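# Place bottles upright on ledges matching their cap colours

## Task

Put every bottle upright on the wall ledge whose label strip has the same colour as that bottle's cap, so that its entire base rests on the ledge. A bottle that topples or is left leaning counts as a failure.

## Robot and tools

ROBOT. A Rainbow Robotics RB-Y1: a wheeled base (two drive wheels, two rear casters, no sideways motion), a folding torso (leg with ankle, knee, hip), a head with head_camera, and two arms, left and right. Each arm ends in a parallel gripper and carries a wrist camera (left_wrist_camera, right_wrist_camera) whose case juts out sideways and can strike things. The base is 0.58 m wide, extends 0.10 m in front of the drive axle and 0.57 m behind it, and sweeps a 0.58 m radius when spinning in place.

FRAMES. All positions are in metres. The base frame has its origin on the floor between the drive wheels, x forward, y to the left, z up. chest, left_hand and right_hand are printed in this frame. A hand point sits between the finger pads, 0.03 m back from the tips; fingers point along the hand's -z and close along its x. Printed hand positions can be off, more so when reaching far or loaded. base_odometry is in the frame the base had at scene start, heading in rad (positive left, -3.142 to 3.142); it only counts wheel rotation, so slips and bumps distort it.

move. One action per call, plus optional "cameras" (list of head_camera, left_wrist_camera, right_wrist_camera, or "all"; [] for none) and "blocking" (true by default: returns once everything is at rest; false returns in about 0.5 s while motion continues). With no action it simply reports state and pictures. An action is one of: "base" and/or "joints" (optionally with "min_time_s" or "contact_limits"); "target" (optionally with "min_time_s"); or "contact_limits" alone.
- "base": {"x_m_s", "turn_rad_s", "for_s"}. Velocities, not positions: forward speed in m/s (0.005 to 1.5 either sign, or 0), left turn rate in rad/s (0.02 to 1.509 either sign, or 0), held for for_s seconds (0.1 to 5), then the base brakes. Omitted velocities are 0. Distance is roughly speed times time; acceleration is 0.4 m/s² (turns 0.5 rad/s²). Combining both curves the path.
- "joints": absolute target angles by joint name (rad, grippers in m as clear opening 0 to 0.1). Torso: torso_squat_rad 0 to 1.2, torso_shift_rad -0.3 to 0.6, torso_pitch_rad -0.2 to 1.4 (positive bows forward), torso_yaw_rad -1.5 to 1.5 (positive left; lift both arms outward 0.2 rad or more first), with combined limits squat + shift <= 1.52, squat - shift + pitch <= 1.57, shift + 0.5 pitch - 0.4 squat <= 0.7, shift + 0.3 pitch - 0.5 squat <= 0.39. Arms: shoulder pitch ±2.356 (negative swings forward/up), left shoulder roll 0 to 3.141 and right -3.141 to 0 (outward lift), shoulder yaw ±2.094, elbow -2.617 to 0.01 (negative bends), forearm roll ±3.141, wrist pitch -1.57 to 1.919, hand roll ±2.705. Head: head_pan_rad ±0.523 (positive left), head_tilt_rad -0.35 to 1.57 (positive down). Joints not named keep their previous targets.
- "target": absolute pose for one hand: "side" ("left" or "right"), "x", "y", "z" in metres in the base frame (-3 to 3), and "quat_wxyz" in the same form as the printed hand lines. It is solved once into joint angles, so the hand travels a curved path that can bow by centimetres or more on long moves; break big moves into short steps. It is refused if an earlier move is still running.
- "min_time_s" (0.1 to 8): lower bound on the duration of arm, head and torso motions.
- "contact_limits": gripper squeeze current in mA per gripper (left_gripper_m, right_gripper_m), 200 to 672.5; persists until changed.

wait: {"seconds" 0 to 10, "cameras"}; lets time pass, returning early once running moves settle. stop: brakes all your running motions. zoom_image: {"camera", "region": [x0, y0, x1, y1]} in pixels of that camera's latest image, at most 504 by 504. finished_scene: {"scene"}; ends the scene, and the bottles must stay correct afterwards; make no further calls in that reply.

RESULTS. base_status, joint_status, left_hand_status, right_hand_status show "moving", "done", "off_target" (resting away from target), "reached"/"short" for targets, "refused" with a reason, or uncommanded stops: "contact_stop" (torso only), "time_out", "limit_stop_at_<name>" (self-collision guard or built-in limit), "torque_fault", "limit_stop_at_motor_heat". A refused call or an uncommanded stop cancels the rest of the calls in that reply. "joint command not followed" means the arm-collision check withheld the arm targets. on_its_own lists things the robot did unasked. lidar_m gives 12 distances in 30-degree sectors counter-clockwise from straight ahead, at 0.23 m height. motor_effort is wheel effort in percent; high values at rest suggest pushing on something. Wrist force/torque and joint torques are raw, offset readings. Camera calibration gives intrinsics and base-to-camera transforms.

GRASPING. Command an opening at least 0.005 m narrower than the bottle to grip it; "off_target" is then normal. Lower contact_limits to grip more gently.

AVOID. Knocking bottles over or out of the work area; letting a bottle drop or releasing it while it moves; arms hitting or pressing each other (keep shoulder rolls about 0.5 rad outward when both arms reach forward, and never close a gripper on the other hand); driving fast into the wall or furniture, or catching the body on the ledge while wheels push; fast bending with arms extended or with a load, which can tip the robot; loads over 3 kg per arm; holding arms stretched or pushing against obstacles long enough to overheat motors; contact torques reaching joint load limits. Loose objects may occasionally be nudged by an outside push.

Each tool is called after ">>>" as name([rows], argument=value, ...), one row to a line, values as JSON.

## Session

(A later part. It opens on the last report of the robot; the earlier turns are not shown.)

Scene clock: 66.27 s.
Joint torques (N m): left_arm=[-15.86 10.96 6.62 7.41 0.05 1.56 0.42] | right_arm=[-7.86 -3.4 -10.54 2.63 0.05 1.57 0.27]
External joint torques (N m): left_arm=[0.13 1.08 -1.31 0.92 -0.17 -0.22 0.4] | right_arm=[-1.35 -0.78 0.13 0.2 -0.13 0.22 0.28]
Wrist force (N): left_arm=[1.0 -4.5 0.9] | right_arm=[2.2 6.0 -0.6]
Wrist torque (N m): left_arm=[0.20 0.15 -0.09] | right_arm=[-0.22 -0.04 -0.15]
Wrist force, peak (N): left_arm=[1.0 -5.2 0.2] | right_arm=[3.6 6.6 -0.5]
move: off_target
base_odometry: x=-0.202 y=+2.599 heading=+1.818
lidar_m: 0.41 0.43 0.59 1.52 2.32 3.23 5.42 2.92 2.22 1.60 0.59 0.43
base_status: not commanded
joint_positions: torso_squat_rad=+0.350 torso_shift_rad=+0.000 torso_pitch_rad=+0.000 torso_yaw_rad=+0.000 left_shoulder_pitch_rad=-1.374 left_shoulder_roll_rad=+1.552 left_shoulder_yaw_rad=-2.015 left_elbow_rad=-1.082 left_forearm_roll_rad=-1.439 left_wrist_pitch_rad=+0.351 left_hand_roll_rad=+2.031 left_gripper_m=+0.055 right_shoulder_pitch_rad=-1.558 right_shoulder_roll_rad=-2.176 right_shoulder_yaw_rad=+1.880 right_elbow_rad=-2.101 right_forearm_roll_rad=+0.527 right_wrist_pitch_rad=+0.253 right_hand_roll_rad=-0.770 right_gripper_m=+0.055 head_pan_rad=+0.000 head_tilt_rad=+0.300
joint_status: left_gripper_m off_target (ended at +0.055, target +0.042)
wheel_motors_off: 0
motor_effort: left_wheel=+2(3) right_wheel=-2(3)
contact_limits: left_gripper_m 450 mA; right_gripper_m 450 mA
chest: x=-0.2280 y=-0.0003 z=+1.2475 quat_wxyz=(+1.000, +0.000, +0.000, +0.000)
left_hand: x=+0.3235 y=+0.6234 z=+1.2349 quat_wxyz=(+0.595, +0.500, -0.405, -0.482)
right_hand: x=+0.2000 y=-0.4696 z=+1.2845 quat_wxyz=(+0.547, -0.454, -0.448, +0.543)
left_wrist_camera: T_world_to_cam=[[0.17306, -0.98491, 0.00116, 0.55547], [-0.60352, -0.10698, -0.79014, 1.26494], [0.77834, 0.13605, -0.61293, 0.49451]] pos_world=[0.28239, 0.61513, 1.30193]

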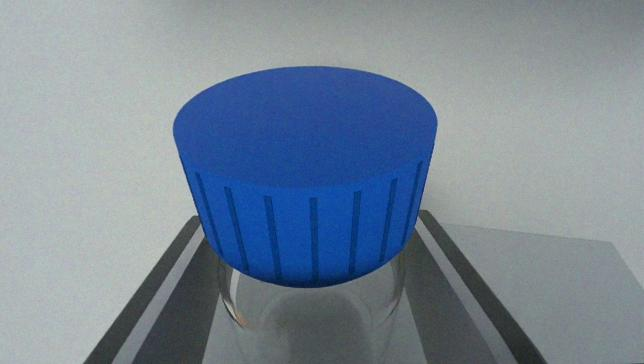

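>>> move(target={"side": "left", "x": 0.270, "y": 0.612, "z": 1.253, "quat_wxyz": [0.5953, 0.4995, -0.4045, -0.4821]}, min_time_s=0.6)

>>> move(target={"side": "left", "x": 0.255, "y": 0.608, "z": 1.275, "quat_wxyz": [0.5953, 0.4995, -0.4045, -0.4821]}, min_time_s=0.4)

>>> move(target={"side": "left", "x": 0.165, "y": 0.565, "z": 1.280, "quat_wxyz": [0.5953, 0.4995, -0.4045, -0.4821]}, min_time_s=0.8)

>>> move(target={"side": "left", "x": 0.165, "y": 0.43, "z": 1.335, "quat_wxyz": [0.5417, 0.4545, -0.4545, -0.5417]}, min_time_s=0.8)

>>> move(target={"side": "left", "x": 0.19, "y": 0.30, "z": 1.39, "quat_wxyz": [0.5417, 0.4545, -0.4545, -0.5417]}, min_time_s=0.8)

>>> move(target={"side": "left", "x": 0.195, "y": 0.10, "z": 1.395, "quat_wxyz": [0.5417, 0.4545, -0.4545, -0.5417]}, min_time_s=0.8, cameras=["left_wrist_camera"])

Scene clock: 68.60 s.
Joint torques (N m): left_arm=[-14.08 7.49 11.29 5.18 -0.17 2.24 0.45] | right_arm=[-7.85 -3.81 -10.19 2.66 0.02 1.64 0.48]
External joint torques (N m): left_arm=[-1.8 0.26 1.43 0.05 -0.22 0.28 0.44] | right_arm=[-1.35 -1.19 0.48 0.23 -0.17 0.29 0.49]
Wrist force (N): left_arm=[1.1 -6.8 -0.6] | right_arm=[3.4 6.3 -0.6]
Wrist torque (N m): left_arm=[0.19 0.13 0.03] | right_arm=[-0.29 0.06 -0.17]
Wrist force, peak (N): left_arm=[2.0 -7.8 -0.4] | right_arm=[3.8 6.9 -1.5]
move: done
base_odometry: x=-0.202 y=+2.599 heading=+1.818
lidar_m: 0.41 0.42 0.59 1.52 2.32 3.23 5.42 2.92 2.22 1.61 0.59 0.43
base_status: not commanded
joint_positions: torso_squat_rad=+0.350 torso_shift_rad=+0.000 torso_pitch_rad=+0.000 torso_yaw_rad=+0.000 left_shoulder_pitch_rad=-1.441 left_shoulder_roll_rad=+1.805 left_shoulder_yaw_rad=-1.994 left_elbow_rad=-1.412 left_forearm_roll_rad=-1.304 left_wrist_pitch_rad=+0.316 left_hand_roll_rad=+1.764 left_gripper_m=+0.055 right_shoulder_pitch_rad=-1.558 right_shoulder_roll_rad=-2.176 right_shoulder_yaw_rad=+1.880 right_elbow_rad=-2.101 right_forearm_roll_rad=+0.527 right_wrist_pitch_rad=+0.253 right_hand_roll_rad=-0.770 right_gripper_m=+0.055 head_pan_rad=+0.000 head_tilt_rad=+0.300
joint_status: all done
wheel_motors_off: 0
motor_effort: left_wheel=+2(3) right_wheel=-2(3)
contact_limits: left_gripper_m 450 mA; right_gripper_m 450 mA
chest: x=-0.2280 y=-0.0002 z=+1.2475 quat_wxyz=(+1.000, +0.000, +0.000, +0.000)
left_hand: x=+0.2698 y=+0.6123 z=+1.2525 quat_wxyz=(+0.594, +0.495, -0.407, -0.486)
left_hand_status: reached (checked arc that bows 11 mm and turns the hand up to 2 deg, planned for 0.7 s): 1 mm and 0.8 deg off.
right_hand: x=+0.2000 y=-0.4696 z=+1.2845 quat_wxyz=(+0.547, -0.454, -0.448, +0.543)
pictures: none

Scene clock: 69.43 s.
Joint torques (N m): left_arm=[-12 6.42 11.63 4.75 -0.25 2.37 0.33] | right_arm=[-8.11 -3.56 -10.94 2.29 0.18 1.64 0.08]
External joint torques (N m): left_arm=[-0.97 0.7 1.04 0.1 -0.22 0.39 0.31] | right_arm=[-1.61 -0.95 -0.27 -0.14 -0.01 0.29 0.09]
Wrist force (N): left_arm=[0.9 -6.7 -0.5] | right_arm=[3.8 6.1 -1.3]
Wrist torque (N m): left_arm=[0.18 0.14 0.03] | right_arm=[-0.29 0.11 -0.13]
Wrist force, peak (N): left_arm=[0.5 -8.1 -0.4] | right_arm=[3.4 6.6 -1.9]
move: done
base_odometry: x=-0.202 y=+2.599 heading=+1.818
lidar_m: 0.41 0.43 0.59 1.52 2.32 3.23 5.43 2.93 2.22 1.60 0.59 0.43
base_status: not commanded
joint_positions: torso_squat_rad=+0.350 torso_shift_rad=+0.000 torso_pitch_rad=+0.000 torso_yaw_rad=+0.000 left_shoulder_pitch_rad=-1.492 left_shoulder_roll_rad=+1.898 left_shoulder_yaw_rad=-1.962 left_elbow_rad=-1.505 left_forearm_roll_rad=-1.231 left_wrist_pitch_rad=+0.246 left_hand_roll_rad=+1.644 left_gripper_m=+0.055 right_shoulder_pitch_rad=-1.558 right_shoulder_roll_rad=-2.176 right_shoulder_yaw_rad=+1.880 right_elbow_rad=-2.101 right_forearm_roll_rad=+0.527 right_wrist_pitch_rad=+0.253 right_hand_roll_rad=-0.770 right_gripper_m=+0.055 head_pan_rad=+0.000 head_tilt_rad=+0.300
joint_status: all done
wheel_motors_off: 0
motor_effort: left_wheel=+2(3) right_wheel=-3(4)
contact_limits: left_gripper_m 450 mA; right_gripper_m 450 mA
chest: x=-0.2280 y=-0.0002 z=+1.2475 quat_wxyz=(+1.000, +0.000, +0.000, +0.000)
left_hand: x=+0.2549 y=+0.6081 z=+1.2748 quat_wxyz=(+0.594, +0.497, -0.407, -0.484)
left_hand_status: reached (checked arc that bows 2 mm and turns the hand up to 0 deg, planned for 0.4 s): 0 mm and 0.5 deg off.
right_hand: x=+0.2000 y=-0.4696 z=+1.2845 quat_wxyz=(+0.547, -0.454, -0.448, +0.543)
pictures: none

Scene clock: 70.60 s.
Joint torques (N m): left_arm=[-5.54 5.71 12.5 3.03 -0.5 2.16 0.49] | right_arm=[-8.03 -3.66 -10.47 2.56 -0.02 1.73 0.13]
External joint torques (N m): left_arm=[-0.31 0.31 1.6 -0.2 -0.28 0.3 0.48] | right_arm=[-1.53 -1.05 0.2 0.13 -0.21 0.38 0.13]
Wrist force (N): left_arm=[0.8 -6.4 -0.3] | right_arm=[3.0 6.4 -0.8]
Wrist torque (N m): left_arm=[0.12 0.11 0.01] | right_arm=[-0.29 0.03 -0.17]
Wrist force, peak (N): left_arm=[2.4 -7.5 -0.7] | right_arm=[3.4 7.4 -0.8]
move: done
base_odometry: x=-0.202 y=+2.599 heading=+1.818
lidar_m: 0.41 0.43 0.59 1.52 2.32 3.23 5.43 2.93 2.22 1.60 0.59 0.43
base_status: not commanded
joint_positions: torso_squat_rad=+0.350 torso_shift_rad=+0.000 torso_pitch_rad=+0.000 torso_yaw_rad=+0.000 left_shoulder_pitch_rad=-1.388 left_shoulder_roll_rad=+2.247 left_shoulder_yaw_rad=-1.858 left_elbow_rad=-1.967 left_forearm_roll_rad=-0.922 left_wrist_pitch_rad=+0.297 left_hand_roll_rad=+1.218 left_gripper_m=+0.055 right_shoulder_pitch_rad=-1.558 right_shoulder_roll_rad=-2.176 right_shoulder_yaw_rad=+1.880 right_elbow_rad=-2.101 right_forearm_roll_rad=+0.527 right_wrist_pitch_rad=+0.253 right_hand_roll_rad=-0.770 right_gripper_m=+0.055 head_pan_rad=+0.000 head_tilt_rad=+0.300
joint_status: all done
wheel_motors_off: 0
motor_effort: left_wheel=+2(3) right_wheel=-2(3)
contact_limits: left_gripper_m 450 mA; right_gripper_m 450 mA
chest: x=-0.2280 y=-0.0002 z=+1.2475 quat_wxyz=(+1.000, +0.000, +0.000, +0.000)
left_hand: x=+0.1648 y=+0.5656 z=+1.2793 quat_wxyz=(+0.592, +0.496, -0.410, -0.485)
left_hand_status: reached (checked arc that bows 15 mm and turns the hand up to 2 deg, planned for 0.8 s): 1 mm and 0.9 deg off.
right_hand: x=+0.2000 y=-0.4696 z=+1.2845 quat_wxyz=(+0.547, -0.454, -0.448, +0.543)
pictures: none

Scene clock: 71.83 s.
Joint torques (N m): left_arm=[-5.91 11.05 9.29 4.8 -0.76 2.06 0.47] | right_arm=[-7.82 -3.83 -10.04 2.39 0.14 1.41 -0.08]
External joint torques (N m): left_arm=[-1.13 1.73 0.03 0.43 -0.44 0.39 0.45] | right_arm=[-1.32 -1.21 0.62 -0.04 -0.05 0.06 -0.07]
Wrist force (N): left_arm=[0.6 -6.3 -0.3] | right_arm=[3.2 6.7 -1.5]
Wrist torque (N m): left_arm=[0.13 0.09 0.02] | right_arm=[-0.36 0.07 -0.15]
Wrist force, peak (N): left_arm=[0.6 -8.0 -0.4] | right_arm=[3.8 6.8 -0.7]
move: done
base_odometry: x=-0.202 y=+2.599 heading=+1.818
lidar_m: 0.41 0.42 0.59 1.52 2.31 3.23 5.42 2.92 2.22 1.60 0.59 0.43
base_status: not commanded
joint_positions: torso_squat_rad=+0.350 torso_shift_rad=+0.000 torso_pitch_rad=+0.000 torso_yaw_rad=+0.000 left_shoulder_pitch_rad=-1.007 left_shoulder_roll_rad=+2.364 left_shoulder_yaw_rad=-1.301 left_elbow_rad=-2.307 left_forearm_roll_rad=-0.572 left_wrist_pitch_rad=+0.307 left_hand_roll_rad=+1.001 left_gripper_m=+0.055 right_shoulder_pitch_rad=-1.558 right_shoulder_roll_rad=-2.176 right_shoulder_yaw_rad=+1.880 right_elbow_rad=-2.101 right_forearm_roll_rad=+0.527 right_wrist_pitch_rad=+0.253 right_hand_roll_rad=-0.770 right_gripper_m=+0.055 head_pan_rad=+0.000 head_tilt_rad=+0.300
joint_status: all done
wheel_motors_off: 0
motor_effort: left_wheel=+3(3) right_wheel=-2(3)
contact_limits: left_gripper_m 450 mA; right_gripper_m 450 mA
chest: x=-0.2280 y=-0.0003 z=+1.2475 quat_wxyz=(+1.000, +0.000, +0.000, +0.000)
left_hand: x=+0.1651 y=+0.4299 z=+1.3346 quat_wxyz=(+0.540, +0.453, -0.456, -0.543)
left_hand_status: reached (checked arc that bows 20 mm and turns the hand up to 11 deg, planned for 0.9 s): 0 mm and 0.3 deg off.
right_hand: x=+0.2000 y=-0.4697 z=+1.2845 quat_wxyz=(+0.547, -0.454, -0.448, +0.543)
pictures: none

Scene clock: 73.43 s.
Joint torques (N m): left_arm=[-8.72 9.87 8.02 7.26 -1.46 0.97 0.61] | right_arm=[-8.2 -4.36 -10.67 2.24 0.04 1.49 0.26]
External joint torques (N m): left_arm=[-1.53 0.39 0.8 0.37 -0.46 0.05 0.6] | right_arm=[-1.69 -1.75 0 -0.19 -0.15 0.14 0.27]
Wrist force (N): left_arm=[0.7 -7.1 -0.2] | right_arm=[2.5 6.3 -1.2]
Wrist torque (N m): left_arm=[0.21 0.10 0.03] | right_arm=[-0.22 -0.09 -0.14]
Wrist force, peak (N): left_arm=[1.3 -7.8 -0.4] | right_arm=[3.6 7.2 -0.8]
move: done
base_odometry: x=-0.202 y=+2.599 heading=+1.818
lidar_m: 0.41 0.43 0.59 1.52 2.31 3.24 5.43 2.93 2.22 1.60 0.58 0.43
base_status: not commanded
joint_positions: torso_squat_rad=+0.350 torso_shift_rad=+0.000 torso_pitch_rad=+0.000 torso_yaw_rad=+0.000 left_shoulder_pitch_rad=-0.441 left_shoulder_roll_rad=+2.355 left_shoulder_yaw_rad=-0.311 left_elbow_rad=-2.486 left_forearm_roll_rad=+0.362 left_wrist_pitch_rad=+0.640 left_hand_roll_rad=+0.489 left_gripper_m=+0.055 right_shoulder_pitch_rad=-1.558 right_shoulder_roll_rad=-2.176 right_shoulder_yaw_rad=+1.880 right_elbow_rad=-2.101 right_forearm_roll_rad=+0.527 right_wrist_pitch_rad=+0.253 right_hand_roll_rad=-0.770 right_gripper_m=+0.055 head_pan_rad=+0.000 head_tilt_rad=+0.300
joint_status: all done
wheel_motors_off: 0
motor_effort: left_wheel=+2(3) right_wheel=-3(4)
contact_limits: left_gripper_m 450 mA; right_gripper_m 450 mA
chest: x=-0.2280 y=-0.0003 z=+1.2475 quat_wxyz=(+1.000, +0.000, +0.000, +0.000)
left_hand: x=+0.1900 y=+0.2998 z=+1.3896 quat_wxyz=(+0.541, +0.454, -0.456, -0.542)
left_hand_status: reached (checked arc that bows 36 mm and turns the hand up to 7 deg, planned for 1.1 s): 0 mm and 0.2 deg off.
right_hand: x=+0.2000 y=-0.4696 z=+1.2845 quat_wxyz=(+0.547, -0.454, -0.448, +0.543)
pictures: none

Scene clock: 74.87 s.
Joint torques (N m): left_arm=[-11.18 -4.69 0.04 10.33 -1.1 2.06 0] | right_arm=[-7.88 -3.76 -10.09 2.23 0.08 1.71 0.08]
External joint torques (N m): left_arm=[-2.07 -0.3 -0.68 1.73 -0.29 0.4 -0.01] | right_arm=[-1.37 -1.15 0.58 -0.2 -0.11 0.36 0.09]
Wrist force (N): left_arm=[0.9 -6.7 -0.1] | right_arm=[3.3 6.8 -0.9]
Wrist torque (N m): left_arm=[0.18 0.10 -0.10] | right_arm=[-0.43 0.14 -0.21]
Wrist force, peak (N): left_arm=[2.6 -7.9 0.0] | right_arm=[4.1 7.0 -1.2]
move: done
base_odometry: x=-0.202 y=+2.599 heading=+1.818
lidar_m: 0.41 0.43 0.60 1.52 2.31 3.23 5.43 2.91 2.23 1.60 0.59 0.43
base_status: not commanded
joint_positions: torso_squat_rad=+0.350 torso_shift_rad=+0.000 torso_pitch_rad=+0.000 torso_yaw_rad=+0.000 left_shoulder_pitch_rad=+0.052 left_shoulder_roll_rad=+3.088 left_shoulder_yaw_rad=+0.600 left_elbow_rad=-2.393 left_forearm_roll_rad=+0.813 left_wrist_pitch_rad=+0.858 left_hand_roll_rad=+0.996 left_gripper_m=+0.055 right_shoulder_pitch_rad=-1.558 right_shoulder_roll_rad=-2.176 right_shoulder_yaw_rad=+1.880 right_elbow_rad=-2.101 right_forearm_roll_rad=+0.527 right_wrist_pitch_rad=+0.253 right_hand_roll_rad=-0.770 right_gripper_m=+0.055 head_pan_rad=+0.000 head_tilt_rad=+0.300
joint_status: all done
wheel_motors_off: 0
motor_effort: left_wheel=+2(3) right_wheel=-2(4)
contact_limits: left_gripper_m 450 mA; right_gripper_m 450 mA
chest: x=-0.2279 y=-0.0003 z=+1.2475 quat_wxyz=(+1.000, +0.000, +0.000, +0.000)
left_hand: x=+0.1948 y=+0.0998 z=+1.3947 quat_wxyz=(+0.541, +0.454, -0.455, -0.542)
left_hand_status: reached (checked arc that bows 61 mm and turns the hand up to 8 deg, planned for 1.1 s): 0 mm and 0.1 deg off.
right_hand: x=+0.2001 y=-0.4697 z=+1.2844 quat_wxyz=(+0.547, -0.454, -0.448, +0.543)
left_wrist_camera: T_world_to_cam=[[-0.03837, -0.99926, 0.0019, 0.10351], [-0.61271, 0.02203, -0.79, 1.24625], [0.78937, -0.03148, -0.61311, 0.77865]] pos_world=[0.15291, 0.10049, 1.46173]

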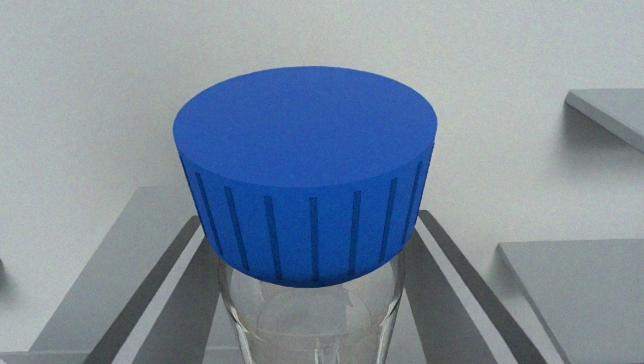

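>>> move(joints={"left_shoulder_pitch_rad": -1.403, "left_shoulder_roll_rad": 1.658, "left_shoulder_yaw_rad": -0.868, "left_elbow_rad": -2.58, "left_forearm_roll_rad": 0.704, "left_wrist_pitch_rad": 1.341, "left_hand_roll_rad": -0.016}, min_time_s=1.5)

>>> move(target={"side": "left", "x": 0.185, "y": 0.06, "z": 1.385, "quat_wxyz": [0.5417, 0.4545, -0.4545, -0.5417]}, min_time_s=0.8)

>>> move(target={"side": "left", "x": 0.165, "y": -0.08, "z": 1.325, "quat_wxyz": [0.4664, 0.3913, -0.5099, -0.6077]}, min_time_s=0.8)

>>> move(target={"side": "left", "x": 0.165, "y": -0.175, "z": 1.272, "quat_wxyz": [0.4664, 0.3913, -0.5099, -0.6077]}, min_time_s=0.7, cameras=["left_wrist_camera", "head_camera"])

Scene clock: 80.10 s.
Joint torques (N m): left_arm=[-11.41 6.78 8.39 4.92 -2.26 -0.32 0.66] | right_arm=[-7.9 -4 -10.06 2.39 0.18 1.63 0.29]
External joint torques (N m): left_arm=[-0.93 1.67 0.11 0.06 -0.34 -0.27 0.65] | right_arm=[-1.4 -1.39 0.6 -0.03 0 0.28 0.3]
Wrist force (N): left_arm=[0.9 -6.7 -0.4] | right_arm=[3.7 6.5 -0.3]
Wrist torque (N m): left_arm=[0.16 0.10 0.03] | right_arm=[-0.33 0.13 -0.15]
Wrist force, peak (N): left_arm=[2.4 -8.2 -0.2] | right_arm=[3.8 7.2 -0.6]
move: done
base_odometry: x=-0.202 y=+2.599 heading=+1.818
lidar_m: 0.41 0.43 0.59 1.52 2.32 3.22 5.43 2.93 2.23 1.61 0.59 0.43
base_status: not commanded
joint_positions: torso_squat_rad=+0.350 torso_shift_rad=+0.000 torso_pitch_rad=+0.000 torso_yaw_rad=+0.000 left_shoulder_pitch_rad=-1.403 left_shoulder_roll_rad=+1.658 left_shoulder_yaw_rad=-0.868 left_elbow_rad=-2.580 left_forearm_roll_rad=+0.704 left_wrist_pitch_rad=+1.341 left_hand_roll_rad=-0.016 left_gripper_m=+0.055 right_shoulder_pitch_rad=-1.558 right_shoulder_roll_rad=-2.176 right_shoulder_yaw_rad=+1.880 right_elbow_rad=-2.101 right_forearm_roll_rad=+0.527 right_wrist_pitch_rad=+0.253 right_hand_roll_rad=-0.770 right_gripper_m=+0.055 head_pan_rad=+0.000 head_tilt_rad=+0.300
joint_status: all done
wheel_motors_off: 0
motor_effort: left_wheel=+3(3) right_wheel=-3(4)
contact_limits: left_gripper_m 450 mA; right_gripper_m 450 mA
chest: x=-0.2280 y=-0.0002 z=+1.2475 quat_wxyz=(+1.000, +0.000, +0.000, +0.000)
left_hand: x=+0.1800 y=+0.2200 z=+1.3902 quat_wxyz=(+0.542, +0.455, -0.454, -0.541)
right_hand: x=+0.2000 y=-0.4695 z=+1.2846 quat_wxyz=(+0.547, -0.454, -0.448, +0.543)
pictures: none

Scene clock: 81.47 s.
Joint torques (N m): left_arm=[-16.17 7.73 8.08 4 -2.14 -0.17 0.47] | right_arm=[-7.68 -3.55 -10.68 2.35 0.14 1.46 0.04]
External joint torques (N m): left_arm=[-0.72 1.82 -1.03 0.73 -0.23 -0.28 0.45] | right_arm=[-1.17 -0.94 -0.01 -0.07 -0.04 0.11 0.04]
Wrist force (N): left_arm=[0.6 -6.9 -0.3] | right_arm=[4.1 6.3 -0.3]
Wrist torque (N m): left_arm=[0.18 0.09 -0.08] | right_arm=[-0.31 0.14 -0.16]
Wrist force, peak (N): left_arm=[1.4 -7.7 0.1] | right_arm=[3.7 7.0 -1.0]
move: done
base_odometry: x=-0.202 y=+2.599 heading=+1.818
lidar_m: 0.41 0.43 0.59 1.52 2.32 3.22 5.43 2.93 2.23 1.61 0.59 0.43
base_status: not commanded
joint_positions: torso_squat_rad=+0.350 torso_shift_rad=+0.000 torso_pitch_rad=+0.000 torso_yaw_rad=+0.000 left_shoulder_pitch_rad=-1.708 left_shoulder_roll_rad=+0.873 left_shoulder_yaw_rad=-1.038 left_elbow_rad=-2.351 left_forearm_roll_rad=+0.590 left_wrist_pitch_rad=+1.918 left_hand_roll_rad=+0.069 left_gripper_m=+0.055 right_shoulder_pitch_rad=-1.558 right_shoulder_roll_rad=-2.176 right_shoulder_yaw_rad=+1.880 right_elbow_rad=-2.101 right_forearm_roll_rad=+0.527 right_wrist_pitch_rad=+0.253 right_hand_roll_rad=-0.770 right_gripper_m=+0.055 head_pan_rad=+0.000 head_tilt_rad=+0.300
joint_status: all done
wheel_motors_off: 0
motor_effort: left_wheel=+3(3) right_wheel=-3(3)
contact_limits: left_gripper_m 450 mA; right_gripper_m 450 mA
chest: x=-0.2280 y=-0.0003 z=+1.2475 quat_wxyz=(+1.000, +0.000, +0.000, +0.000)
left_hand: x=+0.1842 y=+0.0599 z=+1.3850 quat_wxyz=(+0.540, +0.454, -0.455, -0.543)
left_hand_status: reached (checked arc that bows 19 mm and turns the hand up to 5 deg, planned for 1.0 s): 1 mm and 0.2 deg off.
right_hand: x=+0.2000 y=-0.4696 z=+1.2845 quat_wxyz=(+0.547, -0.454, -0.448, +0.543)
pictures: none

Scene clock: 82.90 s.
Joint torques (N m): left_arm=[-17.53 8.85 9.77 2.35 -1.99 0.31 0.41] | right_arm=[-7.84 -3.9 -10.26 2.63 0.16 1.58 0.24]
External joint torques (N m): left_arm=[-1.66 1.84 -0.5 0.6 -0.04 0.07 0.4] | right_arm=[-1.33 -1.29 0.4 0.2 -0.03 0.23 0.25]
Wrist force (N): left_arm=[0.8 -6.8 -0.1] | right_arm=[3.5 6.3 -0.6]
Wrist torque (N m): left_arm=[0.17 0.10 -0.10] | right_arm=[-0.25 0.09 -0.15]
Wrist force, peak (N): left_arm=[0.6 -8.3 -0.9] | right_arm=[2.6 7.4 -1.2]
move: done
base_odometry: x=-0.202 y=+2.599 heading=+1.818
lidar_m: 0.41 0.43 0.59 1.52 2.32 3.23 5.43 2.92 2.22 1.61 0.59 0.43
base_status: not commanded
joint_positions: torso_squat_rad=+0.350 torso_shift_rad=+0.000 torso_pitch_rad=+0.000 torso_yaw_rad=+0.000 left_shoulder_pitch_rad=-1.719 left_shoulder_roll_rad=+0.509 left_shoulder_yaw_rad=-1.211 left_elbow_rad=-2.191 left_forearm_roll_rad=+0.377 left_wrist_pitch_rad=+1.802 left_hand_roll_rad=+0.132 left_gripper_m=+0.055 right_shoulder_pitch_rad=-1.558 right_shoulder_roll_rad=-2.176 right_shoulder_yaw_rad=+1.880 right_elbow_rad=-2.101 right_forearm_roll_rad=+0.527 right_wrist_pitch_rad=+0.253 right_hand_roll_rad=-0.770 right_gripper_m=+0.055 head_pan_rad=+0.000 head_tilt_rad=+0.300
joint_status: all done
wheel_motors_off: 0
motor_effort: left_wheel=+3(3) right_wheel=-3(3)
contact_limits: left_gripper_m 450 mA; right_gripper_m 450 mA
chest: x=-0.2280 y=-0.0002 z=+1.2475 quat_wxyz=(+1.000, +0.000, +0.000, +0.000)
left_hand: x=+0.1648 y=-0.0799 z=+1.3250 quat_wxyz=(+0.466, +0.391, -0.510, -0.608)
left_hand_status: reached (checked arc that bows 10 mm and turns the hand up to 15 deg, planned for 0.8 s): 0 mm and 0.0 deg off.
right_hand: x=+0.2000 y=-0.4696 z=+1.2845 quat_wxyz=(+0.547, -0.454, -0.448, +0.543)
pictures: none

Scene clock: 83.93 s.
Joint torques (N m): left_arm=[-17.23 10.57 10.21 1.93 -2.04 0.43 0.43] | right_arm=[-7.93 -3.5 -10.59 2.49 0.2 1.71 0.14]
External joint torques (N m): left_arm=[-1.6 2.24 -0.4 0.85 -0.09 0.06 0.42] | right_arm=[-1.42 -0.89 0.07 0.07 0.01 0.36 0.15]
Wrist force (N): left_arm=[0.8 -6.3 0.0] | right_arm=[2.8 6.1 -0.4]
Wrist torque (N m): left_arm=[0.12 0.11 -0.10] | right_arm=[-0.28 0.00 -0.12]
Wrist force, peak (N): left_arm=[1.2 -7.9 -0.5] | right_arm=[3.7 7.0 -0.8]
move: done
base_odometry: x=-0.202 y=+2.599 heading=+1.818
lidar_m: 0.41 0.43 0.59 1.52 2.32 3.23 5.43 2.92 2.22 1.60 0.59 0.42
base_status: not commanded
joint_positions: torso_squat_rad=+0.350 torso_shift_rad=+0.000 torso_pitch_rad=+0.000 torso_yaw_rad=+0.000 left_shoulder_pitch_rad=-1.753 left_shoulder_roll_rad=+0.157 left_shoulder_yaw_rad=-1.334 left_elbow_rad=-1.806 left_forearm_roll_rad=+0.275 left_wrist_pitch_rad=+1.740 left_hand_roll_rad=+0.198 left_gripper_m=+0.055 right_shoulder_pitch_rad=-1.558 right_shoulder_roll_rad=-2.176 right_shoulder_yaw_rad=+1.880 right_elbow_rad=-2.101 right_forearm_roll_rad=+0.527 right_wrist_pitch_rad=+0.253 right_hand_roll_rad=-0.770 right_gripper_m=+0.055 head_pan_rad=+0.000 head_tilt_rad=+0.300
joint_status: all done
wheel_motors_off: 0
motor_effort: left_wheel=+3(3) right_wheel=-3(3)
contact_limits: left_gripper_m 450 mA; right_gripper_m 450 mA
chest: x=-0.2280 y=-0.0003 z=+1.2475 quat_wxyz=(+1.000, +0.000, +0.000, +0.000)
left_hand: x=+0.1649 y=-0.1751 z=+1.2720 quat_wxyz=(+0.466, +0.391, -0.510, -0.608)
left_hand_status: reached (checked arc that bows 6 mm and turns the hand up to 1 deg, planned for 0.7 s): 0 mm and 0.0 deg off.
right_hand: x=+0.2000 y=-0.4696 z=+1.2845 quat_wxyz=(+0.547, -0.454, -0.448, +0.543)
pictures: head_camera, left_wrist_camera
head_camera: T_world_to_cam=[[-0.02915, -0.99933, 0.02235, -0.03396], [-0.26043, -0.01399, -0.96539, 1.4023], [0.96505, -0.03396, -0.25985, 0.51798]] pos_world=[-0.13566, 0.00327, 1.48912]
left_wrist_camera: T_world_to_cam=[[-0.29401, -0.9558, 0.00138, -0.12177], [-0.58712, 0.17946, -0.78936, 1.15949], [0.75422, -0.23289, -0.61394, 0.68999]] pos_world=[0.12456, -0.16378, 1.33903]

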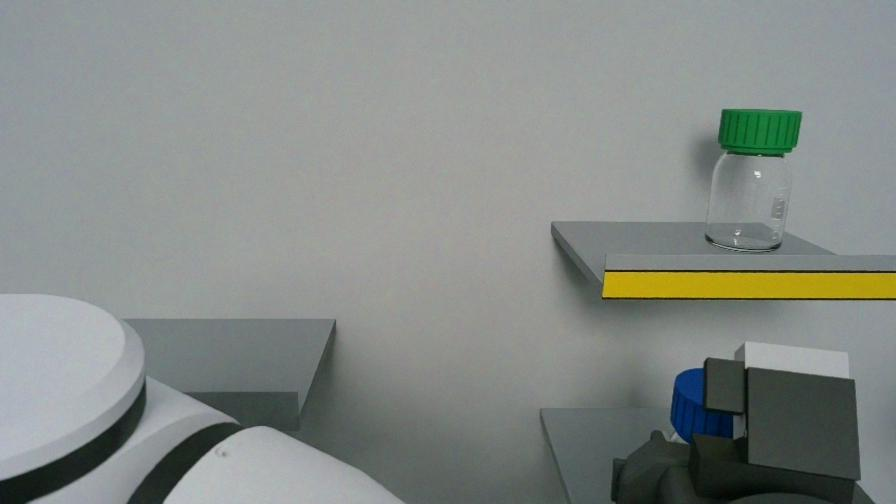

